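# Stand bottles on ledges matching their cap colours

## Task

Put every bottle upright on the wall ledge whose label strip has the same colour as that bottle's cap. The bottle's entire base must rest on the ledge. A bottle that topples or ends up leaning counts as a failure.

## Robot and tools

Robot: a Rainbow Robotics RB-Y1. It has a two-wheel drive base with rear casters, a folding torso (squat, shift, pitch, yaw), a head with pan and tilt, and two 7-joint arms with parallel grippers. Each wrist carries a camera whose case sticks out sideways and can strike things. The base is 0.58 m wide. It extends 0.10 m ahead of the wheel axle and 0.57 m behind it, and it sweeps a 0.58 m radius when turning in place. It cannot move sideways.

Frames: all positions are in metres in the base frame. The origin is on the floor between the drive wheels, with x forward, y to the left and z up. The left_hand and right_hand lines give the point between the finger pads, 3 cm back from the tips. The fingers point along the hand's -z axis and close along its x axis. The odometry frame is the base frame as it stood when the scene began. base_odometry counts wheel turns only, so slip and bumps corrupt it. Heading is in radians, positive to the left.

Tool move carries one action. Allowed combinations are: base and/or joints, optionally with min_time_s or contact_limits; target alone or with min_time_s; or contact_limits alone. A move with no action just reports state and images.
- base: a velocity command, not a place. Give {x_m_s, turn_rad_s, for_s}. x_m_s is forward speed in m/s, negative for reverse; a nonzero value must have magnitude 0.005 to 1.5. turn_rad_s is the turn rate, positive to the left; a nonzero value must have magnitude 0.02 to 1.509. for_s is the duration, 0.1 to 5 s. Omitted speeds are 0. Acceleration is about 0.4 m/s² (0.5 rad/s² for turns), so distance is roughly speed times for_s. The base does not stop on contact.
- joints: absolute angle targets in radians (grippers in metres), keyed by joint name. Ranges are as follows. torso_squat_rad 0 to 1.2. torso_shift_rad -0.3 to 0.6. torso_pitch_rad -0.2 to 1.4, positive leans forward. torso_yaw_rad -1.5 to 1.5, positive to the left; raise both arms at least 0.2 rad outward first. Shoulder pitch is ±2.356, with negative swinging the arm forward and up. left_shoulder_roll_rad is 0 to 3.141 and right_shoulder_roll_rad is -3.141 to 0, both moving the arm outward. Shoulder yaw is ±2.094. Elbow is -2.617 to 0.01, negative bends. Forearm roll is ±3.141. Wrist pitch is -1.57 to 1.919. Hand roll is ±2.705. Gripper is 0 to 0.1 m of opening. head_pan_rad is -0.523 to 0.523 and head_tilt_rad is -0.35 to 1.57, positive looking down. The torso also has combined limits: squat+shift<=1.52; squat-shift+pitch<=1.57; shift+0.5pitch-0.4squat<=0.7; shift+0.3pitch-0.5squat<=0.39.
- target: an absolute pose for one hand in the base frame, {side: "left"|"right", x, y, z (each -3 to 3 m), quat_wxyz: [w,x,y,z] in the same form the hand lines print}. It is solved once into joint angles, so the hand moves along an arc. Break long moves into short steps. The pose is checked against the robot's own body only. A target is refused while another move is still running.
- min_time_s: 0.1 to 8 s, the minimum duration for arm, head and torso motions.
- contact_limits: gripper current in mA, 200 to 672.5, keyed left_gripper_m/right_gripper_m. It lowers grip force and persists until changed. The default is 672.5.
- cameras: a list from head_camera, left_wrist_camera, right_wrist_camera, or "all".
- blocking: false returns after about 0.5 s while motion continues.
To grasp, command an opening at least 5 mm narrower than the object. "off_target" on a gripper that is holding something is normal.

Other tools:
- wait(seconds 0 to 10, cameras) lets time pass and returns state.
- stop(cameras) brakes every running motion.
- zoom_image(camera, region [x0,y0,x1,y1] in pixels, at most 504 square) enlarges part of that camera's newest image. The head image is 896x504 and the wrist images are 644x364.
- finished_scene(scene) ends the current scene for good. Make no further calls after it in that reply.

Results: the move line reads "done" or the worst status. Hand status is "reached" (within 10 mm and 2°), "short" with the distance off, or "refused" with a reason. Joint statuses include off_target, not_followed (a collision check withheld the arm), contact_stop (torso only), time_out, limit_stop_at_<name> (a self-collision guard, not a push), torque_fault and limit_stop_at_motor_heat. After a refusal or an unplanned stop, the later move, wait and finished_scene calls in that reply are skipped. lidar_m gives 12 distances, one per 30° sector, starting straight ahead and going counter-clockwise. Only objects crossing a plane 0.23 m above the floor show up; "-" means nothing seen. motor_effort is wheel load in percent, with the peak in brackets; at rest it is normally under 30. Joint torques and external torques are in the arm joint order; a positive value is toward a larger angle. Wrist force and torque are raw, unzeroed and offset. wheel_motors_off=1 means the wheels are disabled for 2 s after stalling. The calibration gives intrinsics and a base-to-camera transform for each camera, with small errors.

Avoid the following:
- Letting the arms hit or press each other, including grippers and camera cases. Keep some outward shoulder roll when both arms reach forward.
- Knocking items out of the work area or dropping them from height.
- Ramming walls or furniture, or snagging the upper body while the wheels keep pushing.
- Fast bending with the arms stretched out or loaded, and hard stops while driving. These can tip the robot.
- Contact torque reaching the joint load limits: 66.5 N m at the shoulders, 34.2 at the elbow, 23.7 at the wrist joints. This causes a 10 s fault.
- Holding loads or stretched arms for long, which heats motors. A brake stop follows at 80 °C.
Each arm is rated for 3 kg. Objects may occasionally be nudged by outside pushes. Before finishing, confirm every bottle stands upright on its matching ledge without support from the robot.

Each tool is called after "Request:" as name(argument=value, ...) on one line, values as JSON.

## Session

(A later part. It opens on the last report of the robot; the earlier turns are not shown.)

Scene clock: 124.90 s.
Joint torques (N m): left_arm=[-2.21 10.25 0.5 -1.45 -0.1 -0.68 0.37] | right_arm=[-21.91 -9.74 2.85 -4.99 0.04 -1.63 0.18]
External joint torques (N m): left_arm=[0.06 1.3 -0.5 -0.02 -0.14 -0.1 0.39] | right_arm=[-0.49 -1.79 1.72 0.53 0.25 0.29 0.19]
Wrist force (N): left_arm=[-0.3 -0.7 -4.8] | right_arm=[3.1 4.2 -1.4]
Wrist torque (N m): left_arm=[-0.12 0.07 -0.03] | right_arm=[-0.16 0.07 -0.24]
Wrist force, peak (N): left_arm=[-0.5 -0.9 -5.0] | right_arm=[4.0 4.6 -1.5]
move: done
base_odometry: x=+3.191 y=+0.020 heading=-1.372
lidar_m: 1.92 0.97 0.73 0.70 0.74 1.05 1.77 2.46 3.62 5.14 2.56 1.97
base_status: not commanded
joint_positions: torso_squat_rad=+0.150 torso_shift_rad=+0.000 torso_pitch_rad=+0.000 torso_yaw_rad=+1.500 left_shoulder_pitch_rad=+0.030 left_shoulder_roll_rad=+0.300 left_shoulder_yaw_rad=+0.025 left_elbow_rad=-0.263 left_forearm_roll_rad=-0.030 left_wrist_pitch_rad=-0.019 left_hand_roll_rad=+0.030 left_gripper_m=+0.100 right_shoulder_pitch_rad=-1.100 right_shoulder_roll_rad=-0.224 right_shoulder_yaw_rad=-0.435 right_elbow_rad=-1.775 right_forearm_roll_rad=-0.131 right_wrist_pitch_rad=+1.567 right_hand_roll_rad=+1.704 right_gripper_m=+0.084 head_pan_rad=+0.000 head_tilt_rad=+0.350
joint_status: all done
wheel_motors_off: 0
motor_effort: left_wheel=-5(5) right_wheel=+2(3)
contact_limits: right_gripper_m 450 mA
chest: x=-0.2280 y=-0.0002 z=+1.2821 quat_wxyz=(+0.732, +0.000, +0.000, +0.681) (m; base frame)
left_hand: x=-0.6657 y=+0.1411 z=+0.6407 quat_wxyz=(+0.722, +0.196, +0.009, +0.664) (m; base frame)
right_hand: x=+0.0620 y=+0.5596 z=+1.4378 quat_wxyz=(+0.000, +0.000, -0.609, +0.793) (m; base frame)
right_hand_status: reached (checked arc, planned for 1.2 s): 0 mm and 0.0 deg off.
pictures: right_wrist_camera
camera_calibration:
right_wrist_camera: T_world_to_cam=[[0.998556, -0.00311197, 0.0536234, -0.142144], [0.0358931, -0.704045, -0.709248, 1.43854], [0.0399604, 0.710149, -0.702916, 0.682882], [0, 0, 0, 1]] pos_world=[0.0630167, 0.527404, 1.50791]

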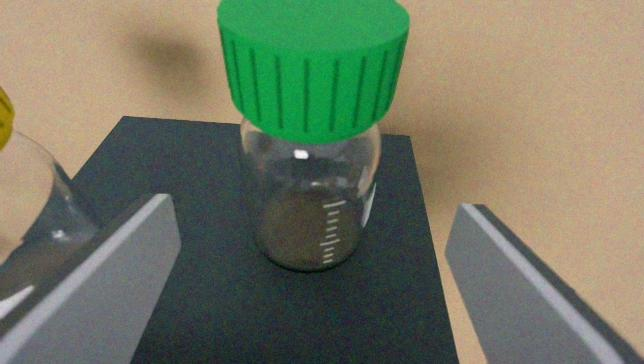

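Request:
move(target={"side": "right", "x": 0.062, "y": 0.619, "z": 1.419, "quat_wxyz": [0, 0, -0.6088, 0.7934]}, min_time_s=1.0, cameras=["right_wrist_camera"])

Request:
move(joints={"right_gripper_m": 0.045}, cameras=[])

Request:
move(target={"side": "right", "x": 0.062, "y": 0.612, "z": 1.458, "quat_wxyz": [0, 0, -0.6088, 0.7934]}, min_time_s=0.9, cameras=[])

Request:
move(target={"side": "right", "x": 0.055, "y": 0.475, "z": 1.452, "quat_wxyz": [0, 0, -0.6088, 0.7934]}, min_time_s=1.4, cameras=["head_camera", "right_wrist_camera"])

Scene clock: 126.87 s.
Joint torques (N m): left_arm=[-2.16 10.16 0.33 -1.29 -0.08 -0.62 0.22] | right_arm=[-23.84 -10.23 2.62 -6.55 -0.14 -1.82 0.01]
External joint torques (N m): left_arm=[0.12 1.21 -0.68 0.13 -0.13 -0.03 0.23] | right_arm=[-0.43 -1.67 1.51 0.74 0.06 0.09 0.01]
Wrist force (N): left_arm=[-0.7 -0.5 -4.6] | right_arm=[3.3 4.9 -0.9]
Wrist torque (N m): left_arm=[-0.16 0.03 -0.02] | right_arm=[-0.30 0.05 -0.32]
Wrist force, peak (N): left_arm=[-0.5 -0.4 -5.0] | right_arm=[3.0 5.5 -0.9]
move: done
base_odometry: x=+3.191 y=+0.020 heading=-1.372
lidar_m: 1.92 0.97 0.72 0.70 0.74 1.06 1.77 2.45 3.62 5.14 2.55 1.97
base_status: not commanded
joint_positions: torso_squat_rad=+0.150 torso_shift_rad=+0.000 torso_pitch_rad=+0.000 torso_yaw_rad=+1.500 left_shoulder_pitch_rad=+0.030 left_shoulder_roll_rad=+0.300 left_shoulder_yaw_rad=+0.025 left_elbow_rad=-0.263 left_forearm_roll_rad=-0.030 left_wrist_pitch_rad=-0.019 left_hand_roll_rad=+0.030 left_gripper_m=+0.100 right_shoulder_pitch_rad=-1.147 right_shoulder_roll_rad=-0.229 right_shoulder_yaw_rad=-0.431 right_elbow_rad=-1.487 right_forearm_roll_rad=-0.118 right_wrist_pitch_rad=+1.325 right_hand_roll_rad=+1.726 right_gripper_m=+0.084 head_pan_rad=+0.000 head_tilt_rad=+0.350
joint_status: all done
wheel_motors_off: 0
motor_effort: left_wheel=-4(5) right_wheel=+2(3)
contact_limits: right_gripper_m 450 mA
chest: x=-0.2280 y=-0.0002 z=+1.2821 quat_wxyz=(+0.732, +0.000, +0.000, +0.681) (m; base frame)
left_hand: x=-0.6657 y=+0.1411 z=+0.6407 quat_wxyz=(+0.722, +0.196, +0.009, +0.664) (m; base frame)
right_hand: x=+0.0620 y=+0.6188 z=+1.4188 quat_wxyz=(+0.000, +0.000, -0.609, +0.793) (m; base frame)
right_hand_status: reached (checked arc, planned for 1.0 s): 0 mm and 0.0 deg off.
pictures: right_wrist_camera
camera_calibration:
right_wrist_camera: T_world_to_cam=[[0.998553, -0.00304201, 0.0536946, -0.141088], [0.0359929, -0.704044, -0.709243, 1.46673], [0.0399609, 0.71015, -0.702916, 0.627485], [0, 0, 0, 1]] pos_world=[0.0630167, 0.586605, 1.48891]

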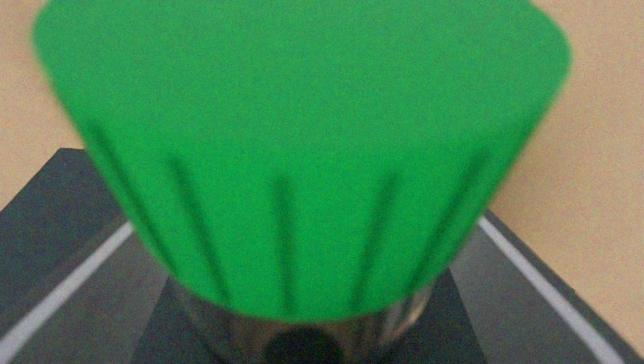

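Scene clock: 127.80 s.
Joint torques (N m): left_arm=[-2.18 10.49 0.45 -1.36 -0.1 -0.74 0.26] | right_arm=[-23.93 -10.5 2.52 -6.56 -0.2 -1.6 -0.01]
External joint torques (N m): left_arm=[0.1 1.55 -0.55 0.07 -0.15 -0.15 0.27] | right_arm=[-0.51 -1.94 1.41 0.73 0 0.31 0]
Wrist force (N): left_arm=[-0.8 -0.6 -4.6] | right_arm=[3.3 4.5 -1.1]
Wrist torque (N m): left_arm=[-0.14 0.01 -0.03] | right_arm=[-0.28 0.08 -0.27]
Wrist force, peak (N): left_arm=[-0.7 -0.8 -4.9] | right_arm=[4.5 4.6 -0.4]
move: off_target
base_odometry: x=+3.191 y=+0.020 heading=-1.372
lidar_m: 1.92 0.97 0.73 0.70 0.74 1.05 1.77 2.46 3.62 5.14 2.56 1.97
base_status: not commanded
joint_positions: torso_squat_rad=+0.150 torso_shift_rad=+0.000 torso_pitch_rad=+0.000 torso_yaw_rad=+1.500 left_shoulder_pitch_rad=+0.030 left_shoulder_roll_rad=+0.300 left_shoulder_yaw_rad=+0.025 left_elbow_rad=-0.263 left_forearm_roll_rad=-0.030 left_wrist_pitch_rad=-0.019 left_hand_roll_rad=+0.030 left_gripper_m=+0.100 right_shoulder_pitch_rad=-1.147 right_shoulder_roll_rad=-0.229 right_shoulder_yaw_rad=-0.431 right_elbow_rad=-1.487 right_forearm_roll_rad=-0.118 right_wrist_pitch_rad=+1.325 right_hand_roll_rad=+1.726 right_gripper_m=+0.055 head_pan_rad=+0.000 head_tilt_rad=+0.350
joint_status: right_gripper_m off_target (ended at +0.055, target +0.045)
wheel_motors_off: 0
motor_effort: left_wheel=-4(5) right_wheel=+3(3)
contact_limits: right_gripper_m 450 mA
chest: x=-0.2280 y=-0.0002 z=+1.2821 quat_wxyz=(+0.732, +0.000, +0.000, +0.681) (m; base frame)
left_hand: x=-0.6657 y=+0.1411 z=+0.6407 quat_wxyz=(+0.722, +0.196, +0.009, +0.664) (m; base frame)
right_hand: x=+0.0620 y=+0.6188 z=+1.4188 quat_wxyz=(+0.000, +0.000, -0.609, +0.793) (m; base frame)
pictures: none
No camera images: "cameras" was empty.

Scene clock: 129.03 s.
Joint torques (N m): left_arm=[-2.36 10.19 0.09 -1.53 -0.31 -0.6 0.31] | right_arm=[-25.2 -10.9 0.35 -6.55 -0.05 -1.91 -0.2]
External joint torques (N m): left_arm=[-0.09 1.24 -0.92 -0.11 -0.36 -0.01 0.32] | right_arm=[-1.68 -2.15 -0.67 0.27 0.13 0.01 -0.2]
Wrist force (N): left_arm=[-0.7 -0.7 -4.6] | right_arm=[3.2 5.9 -0.7]
Wrist torque (N m): left_arm=[-0.11 0.05 -0.02] | right_arm=[-0.21 0.03 -0.07]
Wrist force, peak (N): left_arm=[-0.4 -0.7 -5.0] | right_arm=[2.7 6.7 -2.0]
move: done
base_odometry: x=+3.191 y=+0.020 heading=-1.372
lidar_m: 1.91 0.98 0.73 0.70 0.74 1.05 1.77 2.46 3.61 5.14 2.56 1.97
base_status: not commanded
joint_positions: torso_squat_rad=+0.150 torso_shift_rad=+0.000 torso_pitch_rad=+0.000 torso_yaw_rad=+1.500 left_shoulder_pitch_rad=+0.030 left_shoulder_roll_rad=+0.300 left_shoulder_yaw_rad=+0.025 left_elbow_rad=-0.263 left_forearm_roll_rad=-0.030 left_wrist_pitch_rad=-0.019 left_hand_roll_rad=+0.030 left_gripper_m=+0.100 right_shoulder_pitch_rad=-1.245 right_shoulder_roll_rad=-0.273 right_shoulder_yaw_rad=-0.432 right_elbow_rad=-1.450 right_forearm_roll_rad=-0.115 right_wrist_pitch_rad=+1.393 right_hand_roll_rad=+1.710 right_gripper_m=+0.055 head_pan_rad=+0.000 head_tilt_rad=+0.350
joint_status: all done
wheel_motors_off: 0
motor_effort: left_wheel=-5(5) right_wheel=+1(2)
contact_limits: right_gripper_m 450 mA
chest: x=-0.2280 y=-0.0002 z=+1.2821 quat_wxyz=(+0.732, +0.000, +0.000, +0.681) (m; base frame)
left_hand: x=-0.6657 y=+0.1411 z=+0.6407 quat_wxyz=(+0.722, +0.196, +0.009, +0.664) (m; base frame)
right_hand: x=+0.0619 y=+0.6120 z=+1.4577 quat_wxyz=(+0.000, +0.000, -0.609, +0.793) (m; base frame)
right_hand_status: reached (checked arc, planned for 0.9 s): 0 mm and 0.0 deg off.
pictures: none
No camera images: "cameras" was empty.

Scene clock: 130.77 s.
Joint torques (N m): left_arm=[-2.25 10.07 0.49 -1.32 -0.12 -0.73 0.25] | right_arm=[-18.66 -7.48 0.71 -3.02 -0.32 -2.3 -0.09]
External joint torques (N m): left_arm=[0.03 1.12 -0.51 0.1 -0.17 -0.14 0.26] | right_arm=[0.04 -0.41 -0.41 -0.19 -0.13 -0.38 -0.08]
Wrist force (N): left_arm=[-0.6 -0.6 -4.8] | right_arm=[3.0 5.7 -1.8]
Wrist torque (N m): left_arm=[-0.14 0.04 -0.04] | right_arm=[-0.19 0.02 -0.02]
Wrist force, peak (N): left_arm=[-0.5 -0.6 -5.1] | right_arm=[4.0 6.8 -1.9]
move: done
base_odometry: x=+3.191 y=+0.020 heading=-1.372
lidar_m: 1.92 0.97 0.73 0.70 0.74 1.04 1.78 2.45 3.62 5.14 2.54 1.97
base_status: not commanded
joint_positions: torso_squat_rad=+0.150 torso_shift_rad=+0.000 torso_pitch_rad=+0.000 torso_yaw_rad=+1.500 left_shoulder_pitch_rad=+0.030 left_shoulder_roll_rad=+0.300 left_shoulder_yaw_rad=+0.025 left_elbow_rad=-0.263 left_forearm_roll_rad=-0.030 left_wrist_pitch_rad=-0.019 left_hand_roll_rad=+0.030 left_gripper_m=+0.100 right_shoulder_pitch_rad=-1.078 right_shoulder_roll_rad=-0.225 right_shoulder_yaw_rad=-0.446 right_elbow_rad=-2.123 right_forearm_roll_rad=-0.151 right_wrist_pitch_rad=+1.894 right_hand_roll_rad=+1.668 right_gripper_m=+0.055 head_pan_rad=+0.000 head_tilt_rad=+0.350
joint_status: all done
wheel_motors_off: 0
motor_effort: left_wheel=-4(5) right_wheel=+2(3)
contact_limits: right_gripper_m 450 mA
chest: x=-0.2280 y=-0.0002 z=+1.2821 quat_wxyz=(+0.732, +0.000, +0.000, +0.681) (m; base frame)
left_hand: x=-0.6657 y=+0.1411 z=+0.6407 quat_wxyz=(+0.722, +0.196, +0.009, +0.664) (m; base frame)
right_hand: x=+0.0550 y=+0.4756 z=+1.4519 quat_wxyz=(+0.000, +0.000, -0.609, +0.793) (m; base frame)
right_hand_status: reached (checked arc, planned for 1.4 s): 1 mm and 0.0 deg off.
pictures: head_camera, right_wrist_camera
camera_calibration:
head_camera: T_world_to_cam=[[0.994787, -0.0990003, 0.0244306, 0.195961], [-0.00729737, -0.308089, -0.95133, 1.47354], [0.101709, 0.946192, -0.307206, 0.40088], [0, 0, 0, 1]] pos_world=[-0.224959, 0.0940734, 1.52019]
right_wrist_camera: T_world_to_cam=[[0.998503, -0.00297686, 0.0546154, -0.137646], [0.036692, -0.704057, -0.709195, 1.38961], [0.0405635, 0.710137, -0.702894, 0.752739], [0, 0, 0, 1]] pos_world=[0.0559186, 0.443405, 1.52211]

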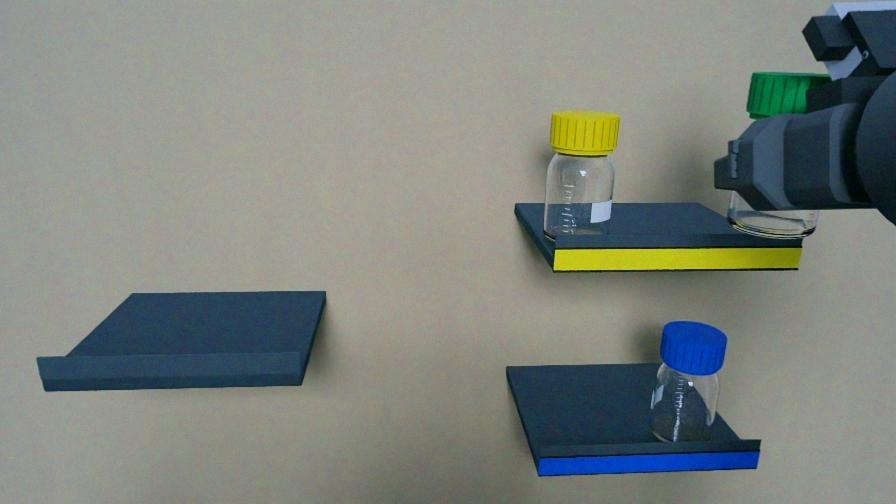

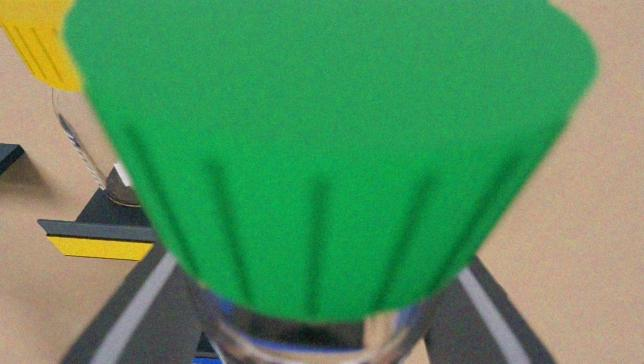

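Request:
move(base={"x_m_s": -0.5, "for_s": 1.6667}, cameras=["head_camera"])

Request:
move(target={"side": "right", "x": 0.052, "y": 0.615, "z": 1.462, "quat_wxyz": [0, 0, -0.6088, 0.7934]}, min_time_s=1.6, cameras=[])

Request:
move(target={"side": "right", "x": 0.052, "y": 0.615, "z": 1.4205, "quat_wxyz": [0, 0, -0.6088, 0.7934]}, min_time_s=1.1, cameras=["head_camera"])

Request:
zoom_image(camera="head_camera", region=[500, 40, 820, 320])

Scene clock: 135.20 s.
Joint torques (N m): left_arm=[-2.23 9.06 0.45 -1.47 -0.01 -0.66 0.21] | right_arm=[-18.58 -8.42 0.49 -3.11 -0.33 -2.09 -0.15]
External joint torques (N m): left_arm=[0.05 0.11 -0.56 -0.04 -0.06 -0.07 0.22] | right_arm=[0.12 -1.35 -0.64 -0.27 -0.14 -0.17 -0.15]
Wrist force (N): left_arm=[-0.6 -0.7 -4.5] | right_arm=[3.6 6.1 -1.4]
Wrist torque (N m): left_arm=[-0.11 0.04 -0.02] | right_arm=[-0.27 0.10 -0.07]
Wrist force, peak (N): left_arm=[-0.6 -0.3 -5.1] | right_arm=[3.9 7.0 -2.1]
move: done
base_odometry: x=+3.026 y=+0.837 heading=-1.373
lidar_m: 2.57 1.01 0.76 0.73 0.77 0.98 1.88 1.63 2.61 5.11 3.21 2.81
base_status: done (sent for 1.67 of 1.67 s)
joint_positions: torso_squat_rad=+0.150 torso_shift_rad=+0.000 torso_pitch_rad=+0.000 torso_yaw_rad=+1.500 left_shoulder_pitch_rad=+0.030 left_shoulder_roll_rad=+0.300 left_shoulder_yaw_rad=+0.025 left_elbow_rad=-0.263 left_forearm_roll_rad=-0.030 left_wrist_pitch_rad=-0.019 left_hand_roll_rad=+0.030 left_gripper_m=+0.100 right_shoulder_pitch_rad=-1.078 right_shoulder_roll_rad=-0.224 right_shoulder_yaw_rad=-0.446 right_elbow_rad=-2.123 right_forearm_roll_rad=-0.151 right_wrist_pitch_rad=+1.894 right_hand_roll_rad=+1.668 right_gripper_m=+0.055 head_pan_rad=+0.000 head_tilt_rad=+0.350
joint_status: not commanded
wheel_motors_off: 0
motor_effort: left_wheel=-3(31) right_wheel=+6(32)
contact_limits: right_gripper_m 450 mA
chest: x=-0.2280 y=-0.0002 z=+1.2821 quat_wxyz=(+0.732, +0.000, +0.000, +0.681) (m; base frame)
left_hand: x=-0.6659 y=+0.1412 z=+0.6408 quat_wxyz=(+0.722, +0.196, +0.009, +0.664) (m; base frame)
right_hand: x=+0.0550 y=+0.4756 z=+1.4519 quat_wxyz=(+0.000, +0.000, -0.609, +0.793) (m; base frame)
pictures: head_camera
camera_calibration:
head_camera: T_world_to_cam=[[0.994787, -0.0990003, 0.0244306, 0.195961], [-0.00729737, -0.308089, -0.95133, 1.47354], [0.101709, 0.946192, -0.307206, 0.40088], [0, 0, 0, 1]] pos_world=[-0.224959, 0.0940734, 1.52019]

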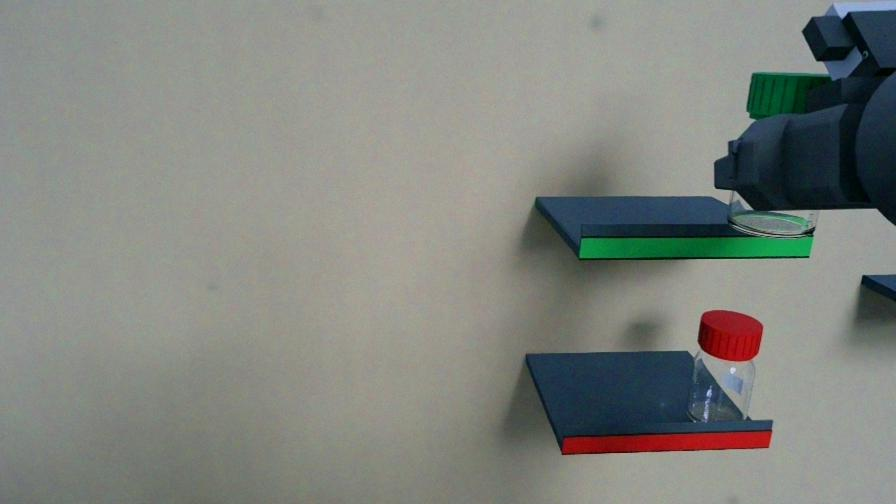

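Scene clock: 137.13 s.
Joint torques (N m): left_arm=[-2.45 8.95 0.82 -1.29 -0.16 -0.66 0.27] | right_arm=[-24.81 -10.71 2.89 -6.7 -0.11 -2.04 0.23]
External joint torques (N m): left_arm=[-0.17 0 -0.18 0.13 -0.21 -0.08 0.29] | right_arm=[-1.17 -2.04 1.99 0.14 0.03 -0.12 0.24]
Wrist force (N): left_arm=[-0.6 -0.4 -4.7] | right_arm=[3.1 6.3 -1.8]
Wrist torque (N m): left_arm=[-0.14 0.05 -0.03] | right_arm=[-0.27 0.04 -0.26]
Wrist force, peak (N): left_arm=[-0.5 -0.7 -5.0] | right_arm=[3.8 6.9 -1.9]
move: done
base_odometry: x=+3.026 y=+0.837 heading=-1.373
lidar_m: 2.56 1.02 0.76 0.73 0.77 0.97 1.87 1.64 2.61 5.11 3.21 2.81
base_status: not commanded
joint_positions: torso_squat_rad=+0.150 torso_shift_rad=+0.000 torso_pitch_rad=+0.000 torso_yaw_rad=+1.500 left_shoulder_pitch_rad=+0.030 left_shoulder_roll_rad=+0.300 left_shoulder_yaw_rad=+0.025 left_elbow_rad=-0.263 left_forearm_roll_rad=-0.030 left_wrist_pitch_rad=-0.019 left_hand_roll_rad=+0.030 left_gripper_m=+0.100 right_shoulder_pitch_rad=-1.264 right_shoulder_roll_rad=-0.266 right_shoulder_yaw_rad=-0.413 right_elbow_rad=-1.432 right_forearm_roll_rad=-0.100 right_wrist_pitch_rad=+1.387 right_hand_roll_rad=+1.687 right_gripper_m=+0.055 head_pan_rad=+0.000 head_tilt_rad=+0.350
joint_status: all done
wheel_motors_off: 0
motor_effort: left_wheel=-3(4) right_wheel=+5(6)
contact_limits: right_gripper_m 450 mA
chest: x=-0.2280 y=-0.0002 z=+1.2821 quat_wxyz=(+0.732, +0.000, +0.000, +0.681) (m; base frame)
left_hand: x=-0.6659 y=+0.1412 z=+0.6408 quat_wxyz=(+0.722, +0.196, +0.009, +0.664) (m; base frame)
right_hand: x=+0.0520 y=+0.6150 z=+1.4617 quat_wxyz=(+0.000, +0.000, -0.609, +0.793) (m; base frame)
right_hand_status: reached (checked arc, planned for 1.6 s): 0 mm and 0.0 deg off.
pictures: none
No camera images: "cameras" was empty.

Scene clock: 138.57 s.
Joint torques (N m): left_arm=[-2.3 9.01 0.84 -1.57 -0.13 -0.75 0.31] | right_arm=[-22.74 -8.99 2.67 -7.64 -0.37 -2.29 0.3]
External joint torques (N m): left_arm=[-0.03 0.06 -0.17 -0.15 -0.17 -0.16 0.32] | right_arm=[0.52 -0.67 1.66 -0.49 -0.21 -0.38 0.31]
Wrist force (N): left_arm=[-0.5 -0.8 -4.6] | right_arm=[2.4 6.3 -2.0]
Wrist torque (N m): left_arm=[-0.11 0.05 -0.03] | right_arm=[-0.24 -0.01 -0.26]
Wrist force, peak (N): left_arm=[-0.5 -0.7 -5.0] | right_arm=[2.7 7.2 -0.9]
move: done
base_odometry: x=+3.026 y=+0.837 heading=-1.373
lidar_m: 2.56 1.02 0.76 0.73 0.77 0.98 1.87 1.63 2.61 5.11 3.20 2.80
base_status: not commanded
joint_positions: torso_squat_rad=+0.150 torso_shift_rad=+0.000 torso_pitch_rad=+0.000 torso_yaw_rad=+1.500 left_shoulder_pitch_rad=+0.030 left_shoulder_roll_rad=+0.300 left_shoulder_yaw_rad=+0.025 left_elbow_rad=-0.263 left_forearm_roll_rad=-0.030 left_wrist_pitch_rad=-0.019 left_hand_roll_rad=+0.030 left_gripper_m=+0.100 right_shoulder_pitch_rad=-1.144 right_shoulder_roll_rad=-0.216 right_shoulder_yaw_rad=-0.410 right_elbow_rad=-1.516 right_forearm_roll_rad=-0.103 right_wrist_pitch_rad=+1.343 right_hand_roll_rad=+1.702 right_gripper_m=+0.055 head_pan_rad=+0.000 head_tilt_rad=+0.350
joint_status: all done
wheel_motors_off: 0
motor_effort: left_wheel=-4(4) right_wheel=+5(6)
contact_limits: right_gripper_m 450 mA
chest: x=-0.2280 y=-0.0002 z=+1.2821 quat_wxyz=(+0.732, +0.000, +0.000, +0.681) (m; base frame)
left_hand: x=-0.6659 y=+0.1412 z=+0.6408 quat_wxyz=(+0.722, +0.196, +0.009, +0.664) (m; base frame)
right_hand: x=+0.0522 y=+0.6150 z=+1.4205 quat_wxyz=(+0.000, +0.000, -0.609, +0.793) (m; base frame)
right_hand_status: reached (checked arc, planned for 1.1 s): 0 mm and 0.0 deg off.
pictures: head_camera
camera_calibration:
head_camera: T_world_to_cam=[[0.994787, -0.0990003, 0.0244306, 0.195961], [-0.00729737, -0.308089, -0.95133, 1.47354], [0.101709, 0.946192, -0.307206, 0.40088], [0, 0, 0, 1]] pos_world=[-0.224959, 0.0940734, 1.52019]

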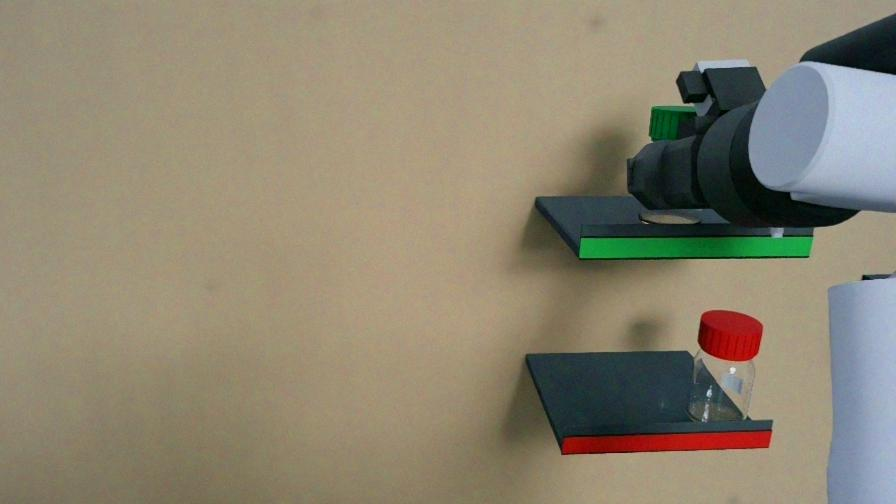

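Scaled by 1.575 from the camera's 896x504 image, which has a finer 1280x720 frame.

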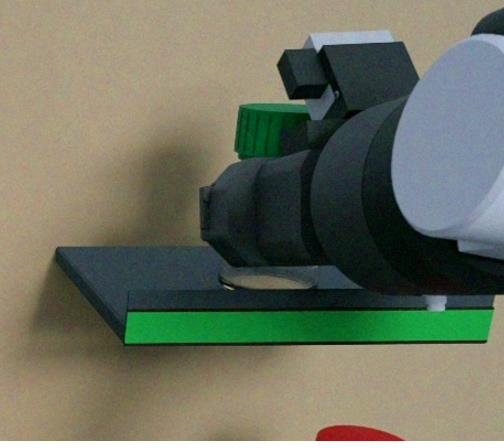

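Request:
move(target={"side": "right", "x": 0.052, "y": 0.615, "z": 1.415, "quat_wxyz": [0, 0, -0.6088, 0.7934]}, min_time_s=0.6, cameras=[])

Scene clock: 139.70 s.
Joint torques (N m): left_arm=[-2.02 9.18 0.66 -1.42 -0.14 -0.62 0.29] | right_arm=[-13.93 -5.39 2.14 -3.11 0.03 1.4 0.18]
External joint torques (N m): left_arm=[0.26 0.22 -0.34 0.01 -0.19 -0.03 0.3] | right_arm=[9.27 2.87 1.12 4.07 0.19 3.32 0.19]
Wrist force (N): left_arm=[-0.5 -0.8 -4.7] | right_arm=[1.5 -9.6 -3.7]
Wrist torque (N m): left_arm=[-0.11 0.06 -0.03] | right_arm=[-0.27 0.03 -0.25]
Wrist force, peak (N): left_arm=[-0.4 -0.8 -4.9] | right_arm=[4.0 -11.1 -4.0]
move: done
base_odometry: x=+3.026 y=+0.837 heading=-1.373
lidar_m: 2.57 1.01 0.75 0.73 0.78 0.98 1.88 1.63 2.61 5.11 3.21 2.80
base_status: not commanded
joint_positions: torso_squat_rad=+0.150 torso_shift_rad=+0.000 torso_pitch_rad=+0.000 torso_yaw_rad=+1.500 left_shoulder_pitch_rad=+0.030 left_shoulder_roll_rad=+0.300 left_shoulder_yaw_rad=+0.025 left_elbow_rad=-0.263 left_forearm_roll_rad=-0.030 left_wrist_pitch_rad=-0.019 left_hand_roll_rad=+0.030 left_gripper_m=+0.100 right_shoulder_pitch_rad=-1.131 right_shoulder_roll_rad=-0.210 right_shoulder_yaw_rad=-0.410 right_elbow_rad=-1.526 right_forearm_roll_rad=-0.103 right_wrist_pitch_rad=+1.335 right_hand_roll_rad=+1.704 right_gripper_m=+0.055 head_pan_rad=+0.000 head_tilt_rad=+0.350
joint_status: all done
wheel_motors_off: 0
motor_effort: left_wheel=-4(4) right_wheel=+4(6)
contact_limits: right_gripper_m 450 mA
chest: x=-0.2280 y=-0.0002 z=+1.2821 quat_wxyz=(+0.732, +0.000, +0.000, +0.681) (m; base frame)
left_hand: x=-0.6659 y=+0.1412 z=+0.6408 quat_wxyz=(+0.722, +0.196, +0.009, +0.664) (m; base frame)
right_hand: x=+0.0521 y=+0.6147 z=+1.4171 quat_wxyz=(+0.000, +0.000, -0.610, +0.792) (m; base frame)
right_hand_status: reached (checked arc, planned for 0.6 s): 2 mm and 0.2 deg off.
pictures: none
No camera images: "cameras" was empty.

Request:
move(joints={"right_gripper_m": 0.1}, cameras=[])

Request:
move(target={"side": "right", "x": 0.052, "y": 0.606, "z": 1.432, "quat_wxyz": [0, 0, -0.6088, 0.7934]}, min_time_s=0.8, cameras=[])

Request:
move(target={"side": "right", "x": 0.055, "y": 0.50, "z": 1.446, "quat_wxyz": [0, 0, -0.6088, 0.7934]}, min_time_s=1.2, cameras=["head_camera", "right_wrist_camera"])

Request:
zoom_image(camera="right_wrist_camera", region=[140, 0, 500, 364])

Scene clock: 141.13 s.
Joint torques (N m): left_arm=[-2.21 9.28 0.47 -1.38 -0.12 -0.61 0.3] | right_arm=[-21.24 -7.98 2.83 -6.2 -0.08 -1.4 0.19]
External joint torques (N m): left_arm=[0.07 0.33 -0.54 0.05 -0.17 -0.03 0.31] | right_arm=[1.96 0.28 1.81 0.99 0.08 0.52 0.2]
Wrist force (N): left_arm=[-0.4 -0.7 -4.7] | right_arm=[3.8 5.0 -1.2]
Wrist torque (N m): left_arm=[-0.13 0.08 -0.02] | right_arm=[-0.30 0.14 -0.24]
Wrist force, peak (N): left_arm=[-0.5 -0.4 -4.9] | right_arm=[2.2 -9.9 -3.9]
move: done
base_odometry: x=+3.026 y=+0.837 heading=-1.373
lidar_m: 2.56 1.01 0.76 0.73 0.77 0.98 1.88 1.64 2.61 5.11 3.21 2.80
base_status: not commanded
joint_positions: torso_squat_rad=+0.150 torso_shift_rad=+0.000 torso_pitch_rad=+0.000 torso_yaw_rad=+1.500 left_shoulder_pitch_rad=+0.030 left_shoulder_roll_rad=+0.300 left_shoulder_yaw_rad=+0.025 left_elbow_rad=-0.263 left_forearm_roll_rad=-0.030 left_wrist_pitch_rad=-0.019 left_hand_roll_rad=+0.030 left_gripper_m=+0.100 right_shoulder_pitch_rad=-1.129 right_shoulder_roll_rad=-0.209 right_shoulder_yaw_rad=-0.410 right_elbow_rad=-1.525 right_forearm_roll_rad=-0.103 right_wrist_pitch_rad=+1.336 right_hand_roll_rad=+1.704 right_gripper_m=+0.100 head_pan_rad=+0.000 head_tilt_rad=+0.350
joint_status: all done
wheel_motors_off: 0
motor_effort: left_wheel=-4(4) right_wheel=+6(6)
contact_limits: right_gripper_m 450 mA
chest: x=-0.2280 y=-0.0002 z=+1.2821 quat_wxyz=(+0.732, +0.000, +0.000, +0.681) (m; base frame)
left_hand: x=-0.6659 y=+0.1412 z=+0.6408 quat_wxyz=(+0.722, +0.196, +0.009, +0.664) (m; base frame)
right_hand: x=+0.0522 y=+0.6149 z=+1.4155 quat_wxyz=(+0.000, +0.000, -0.609, +0.793) (m; base frame)
pictures: none
No camera images: "cameras" was empty.

Scene clock: 142.27 s.
Joint torques (N m): left_arm=[-2.26 9.25 0.27 -1.44 -0.03 -0.56 0.35] | right_arm=[-24.15 -9.59 -0.13 -6.79 -0.1 -1.51 -0.25]
External joint torques (N m): left_arm=[0.01 0.29 -0.74 -0.02 -0.08 0.03 0.36] | right_arm=[-1.09 -1.29 -1.12 0.05 0.05 0.41 -0.24]
Wrist force (N): left_arm=[-0.6 -0.7 -4.6] | right_arm=[3.3 4.7 -0.8]
Wrist torque (N m): left_arm=[-0.12 0.04 -0.03] | right_arm=[-0.27 0.06 -0.10]
Wrist force, peak (N): left_arm=[-0.8 -0.4 -5.0] | right_arm=[3.8 5.1 -1.0]
move: done
base_odometry: x=+3.026 y=+0.837 heading=-1.373
lidar_m: 2.56 1.01 0.76 0.73 0.77 0.98 1.88 1.63 2.61 5.11 3.21 2.81
base_status: not commanded
joint_positions: torso_squat_rad=+0.150 torso_shift_rad=+0.000 torso_pitch_rad=+0.000 torso_yaw_rad=+1.500 left_shoulder_pitch_rad=+0.030 left_shoulder_roll_rad=+0.300 left_shoulder_yaw_rad=+0.025 left_elbow_rad=-0.263 left_forearm_roll_rad=-0.030 left_wrist_pitch_rad=-0.019 left_hand_roll_rad=+0.030 left_gripper_m=+0.100 right_shoulder_pitch_rad=-1.159 right_shoulder_roll_rad=-0.223 right_shoulder_yaw_rad=-0.411 right_elbow_rad=-1.545 right_forearm_roll_rad=-0.103 right_wrist_pitch_rad=+1.387 right_hand_roll_rad=+1.696 right_gripper_m=+0.100 head_pan_rad=+0.000 head_tilt_rad=+0.350
joint_status: all done
wheel_motors_off: 0
motor_effort: left_wheel=-4(4) right_wheel=+6(6)
contact_limits: right_gripper_m 450 mA
chest: x=-0.2280 y=-0.0002 z=+1.2821 quat_wxyz=(+0.732, +0.000, +0.000, +0.681) (m; base frame)
left_hand: x=-0.6659 y=+0.1412 z=+0.6408 quat_wxyz=(+0.722, +0.196, +0.009, +0.664) (m; base frame)
right_hand: x=+0.0519 y=+0.6068 z=+1.4316 quat_wxyz=(+0.000, +0.000, -0.609, +0.793) (m; base frame)
right_hand_status: reached (checked arc, planned for 0.8 s): 1 mm and 0.1 deg off.
pictures: none
No camera images: "cameras" was empty.

Scene clock: 143.80 s.
Joint torques (N m): left_arm=[-2.76 9.43 0.45 -1.44 -0.18 -0.64 0.31] | right_arm=[-18.12 -6.97 0.05 -3.65 -0.46 -1.83 -0.11]
External joint torques (N m): left_arm=[-0.48 0.48 -0.55 -0.01 -0.23 -0.06 0.32] | right_arm=[1.31 0.26 -1.02 0.02 -0.27 0.1 -0.1]
Wrist force (N): left_arm=[-0.4 -0.8 -4.6] | right_arm=[4.0 4.4 -0.8]
Wrist torque (N m): left_arm=[-0.12 0.06 -0.04] | right_arm=[-0.27 0.15 -0.05]
Wrist force, peak (N): left_arm=[-0.4 -0.5 -4.9] | right_arm=[2.9 5.5 -1.9]
move: done
base_odometry: x=+3.026 y=+0.837 heading=-1.373
lidar_m: 2.56 1.01 0.75 0.73 0.77 0.97 1.87 1.64 2.61 5.11 3.21 2.81
base_status: not commanded
joint_positions: torso_squat_rad=+0.150 torso_shift_rad=+0.000 torso_pitch_rad=+0.000 torso_yaw_rad=+1.500 left_shoulder_pitch_rad=+0.030 left_shoulder_roll_rad=+0.300 left_shoulder_yaw_rad=+0.025 left_elbow_rad=-0.263 left_forearm_roll_rad=-0.030 left_wrist_pitch_rad=-0.019 left_hand_roll_rad=+0.030 left_gripper_m=+0.100 right_shoulder_pitch_rad=-1.069 right_shoulder_roll_rad=-0.216 right_shoulder_yaw_rad=-0.433 right_elbow_rad=-2.036 right_forearm_roll_rad=-0.141 right_wrist_pitch_rad=+1.794 right_hand_roll_rad=+1.674 right_gripper_m=+0.100 head_pan_rad=+0.000 head_tilt_rad=+0.350
joint_status: all done
wheel_motors_off: 0
motor_effort: left_wheel=-4(4) right_wheel=+5(6)
contact_limits: right_gripper_m 450 mA
chest: x=-0.2280 y=-0.0002 z=+1.2821 quat_wxyz=(+0.732, +0.000, +0.000, +0.681) (m; base frame)
left_hand: x=-0.6659 y=+0.1412 z=+0.6408 quat_wxyz=(+0.722, +0.196, +0.009, +0.664) (m; base frame)
right_hand: x=+0.0549 y=+0.5000 z=+1.4462 quat_wxyz=(+0.000, +0.000, -0.609, +0.793) (m; base frame)
right_hand_status: reached (checked arc, planned for 1.2 s): 0 mm and 0.0 deg off.
pictures: head_camera, right_wrist_camera
camera_calibration:
head_camera: T_world_to_cam=[[0.994788, -0.098996, 0.0244186, 0.195969], [-0.00729451, -0.307968, -0.951369, 1.47356], [0.101702, 0.946232, -0.307085, 0.400787], [0, 0, 0, 1]] pos_world=[-0.224959, 0.093973, 1.52019]
right_wrist_camera: T_world_to_cam=[[0.998507, -0.00292874, 0.0545441, -0.137071], [0.0366925, -0.703753, -0.709496, 1.40299], [0.0404635, 0.710438, -0.702595, 0.73075], [0, 0, 0, 1]] pos_world=[0.0558183, 0.467806, 1.51632]

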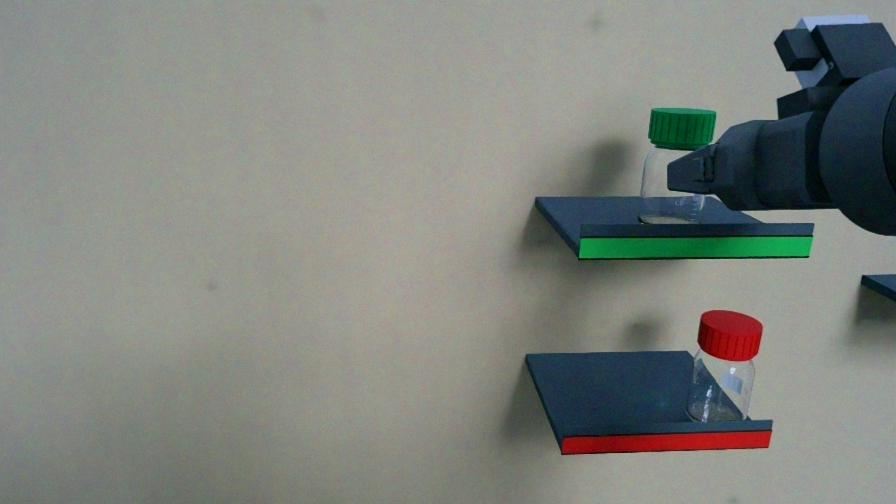

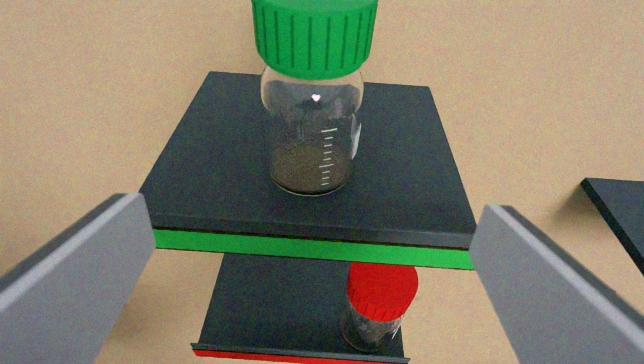

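Scaled by 1.385 from the camera's 644x364 image, which has a finer 1265x715 frame.

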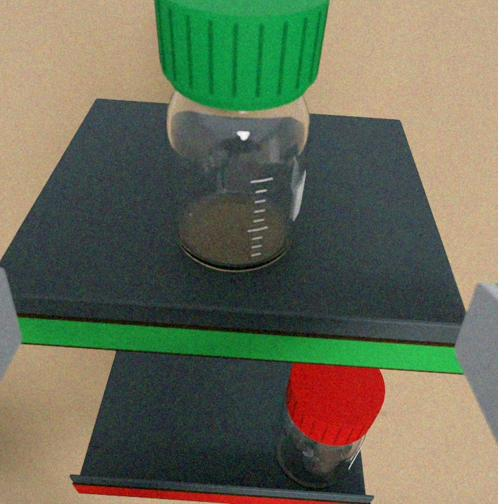

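Request:
zoom_image(camera="head_camera", region=[660, 300, 800, 460])

Request:
zoom_image(camera="right_wrist_camera", region=[300, 230, 460, 364])

Scaled by 3.150 from the camera's 896x504 image, which has a finer 1280x720 frame.

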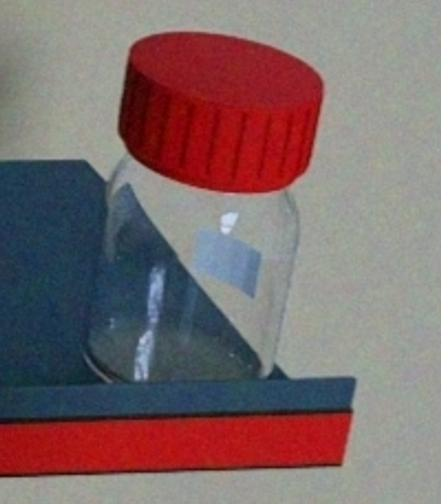

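Scaled by 3.150 from the camera's 644x364 image, which has a finer 1265x715 frame.

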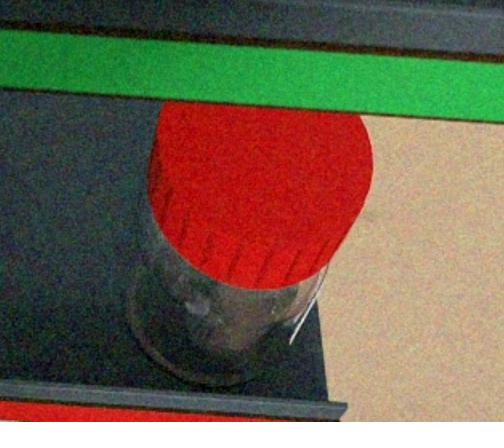

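Request:
move(joints={"head_pan_rad": -0.523, "head_tilt_rad": 0.3}, cameras=["head_camera"])

Request:
zoom_image(camera="head_camera", region=[560, 100, 896, 400])

Scene clock: 150.23 s.
Joint torques (N m): left_arm=[-2.6 9.12 0 -1.4 -0.1 -0.68 0.26] | right_arm=[-17.98 -7.36 0.09 -3.7 -0.2 -1.8 -0.11]
External joint torques (N m): left_arm=[-0.33 0.17 -1.01 0.02 -0.15 -0.1 0.27] | right_arm=[1.44 -0.13 -0.99 -0.03 -0.02 0.12 -0.1]
Wrist force (N): left_arm=[-0.5 -0.8 -4.7] | right_arm=[3.2 4.6 -0.6]
Wrist torque (N m): left_arm=[-0.10 0.05 -0.03] | right_arm=[-0.25 0.09 -0.06]
Wrist force, peak (N): left_arm=[-0.5 -0.6 -5.0] | right_arm=[3.9 5.3 -1.5]
move: done
base_odometry: x=+3.026 y=+0.837 heading=-1.373
lidar_m: 2.57 1.01 0.76 0.73 0.77 0.97 1.87 1.63 2.61 5.11 3.21 2.81
base_status: not commanded
joint_positions: torso_squat_rad=+0.150 torso_shift_rad=+0.000 torso_pitch_rad=+0.000 torso_yaw_rad=+1.500 left_shoulder_pitch_rad=+0.030 left_shoulder_roll_rad=+0.300 left_shoulder_yaw_rad=+0.025 left_elbow_rad=-0.263 left_forearm_roll_rad=-0.030 left_wrist_pitch_rad=-0.019 left_hand_roll_rad=+0.030 left_gripper_m=+0.100 right_shoulder_pitch_rad=-1.069 right_shoulder_roll_rad=-0.216 right_shoulder_yaw_rad=-0.433 right_elbow_rad=-2.036 right_forearm_roll_rad=-0.141 right_wrist_pitch_rad=+1.794 right_hand_roll_rad=+1.674 right_gripper_m=+0.100 head_pan_rad=-0.522 head_tilt_rad=+0.300
joint_status: all done
wheel_motors_off: 0
motor_effort: left_wheel=-4(4) right_wheel=+5(6)
contact_limits: right_gripper_m 450 mA
chest: x=-0.2280 y=-0.0002 z=+1.2821 quat_wxyz=(+0.732, +0.000, +0.000, +0.681) (m; base frame)
left_hand: x=-0.6659 y=+0.1412 z=+0.6408 quat_wxyz=(+0.722, +0.196, +0.009, +0.664) (m; base frame)
right_hand: x=+0.0549 y=+0.5000 z=+1.4462 quat_wxyz=(+0.000, +0.000, -0.609, +0.793) (m; base frame)
pictures: head_camera
camera_calibration:
head_camera: T_world_to_cam=[[0.812274, -0.582837, 0.0226068, 0.167817], [-0.133489, -0.223488, -0.965522, 1.46412], [0.567795, 0.781251, -0.259336, 0.439114], [0, 0, 0, 1]] pos_world=[-0.190196, 0.0819652, 1.52372]

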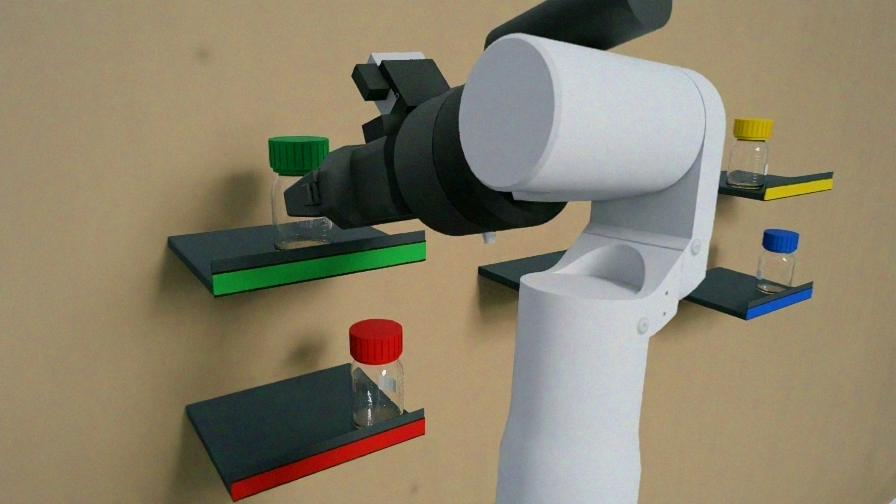

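Scaled by 1.500 from the camera's 896x504 image, which has a finer 1280x720 frame.

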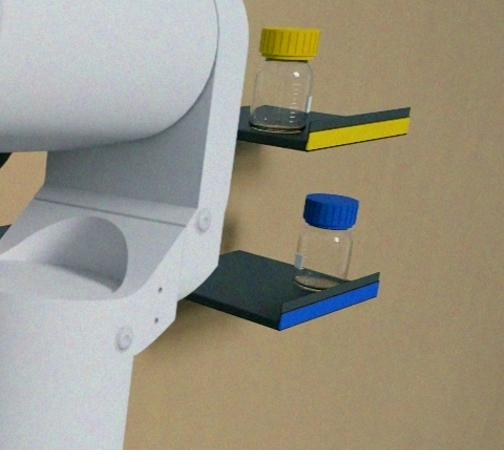

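Request:
zoom_image(camera="head_camera", region=[710, 105, 850, 215])

Request:
zoom_image(camera="head_camera", region=[320, 340, 450, 470])

Request:
zoom_image(camera="head_camera", region=[700, 215, 850, 335])

Scaled by 3.600 from the camera's 896x504 image, which has a finer 1280x720 frame.

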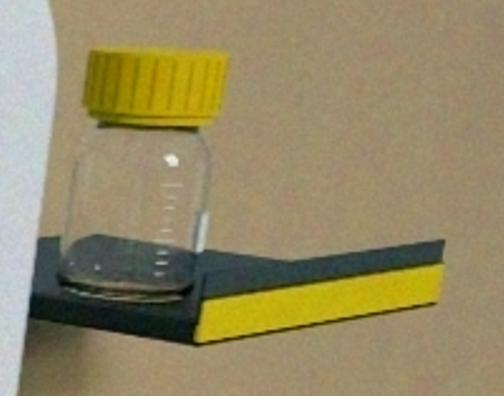

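Scaled by 3.877 from the camera's 896x504 image, which has a finer 1280x720 frame.

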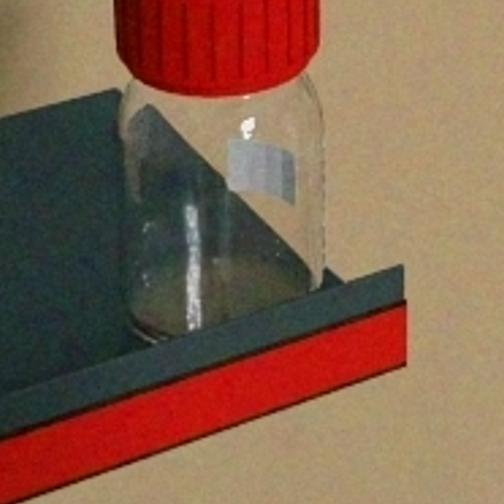

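Scaled by 3.360 from the camera's 896x504 image, which has a finer 1280x720 frame.

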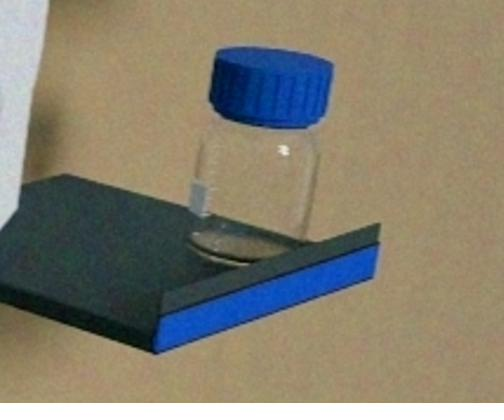

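Request:
zoom_image(camera="head_camera", region=[715, 170, 775, 205])

Scaled by 8.400 from the camera's 896x504 image, which has a finer 1280x720 frame.

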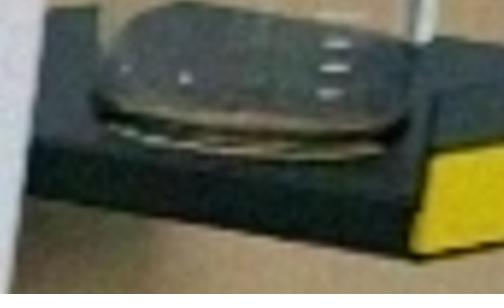

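Request:
finished_scene(scene=2)

The scene is finished: the task was done.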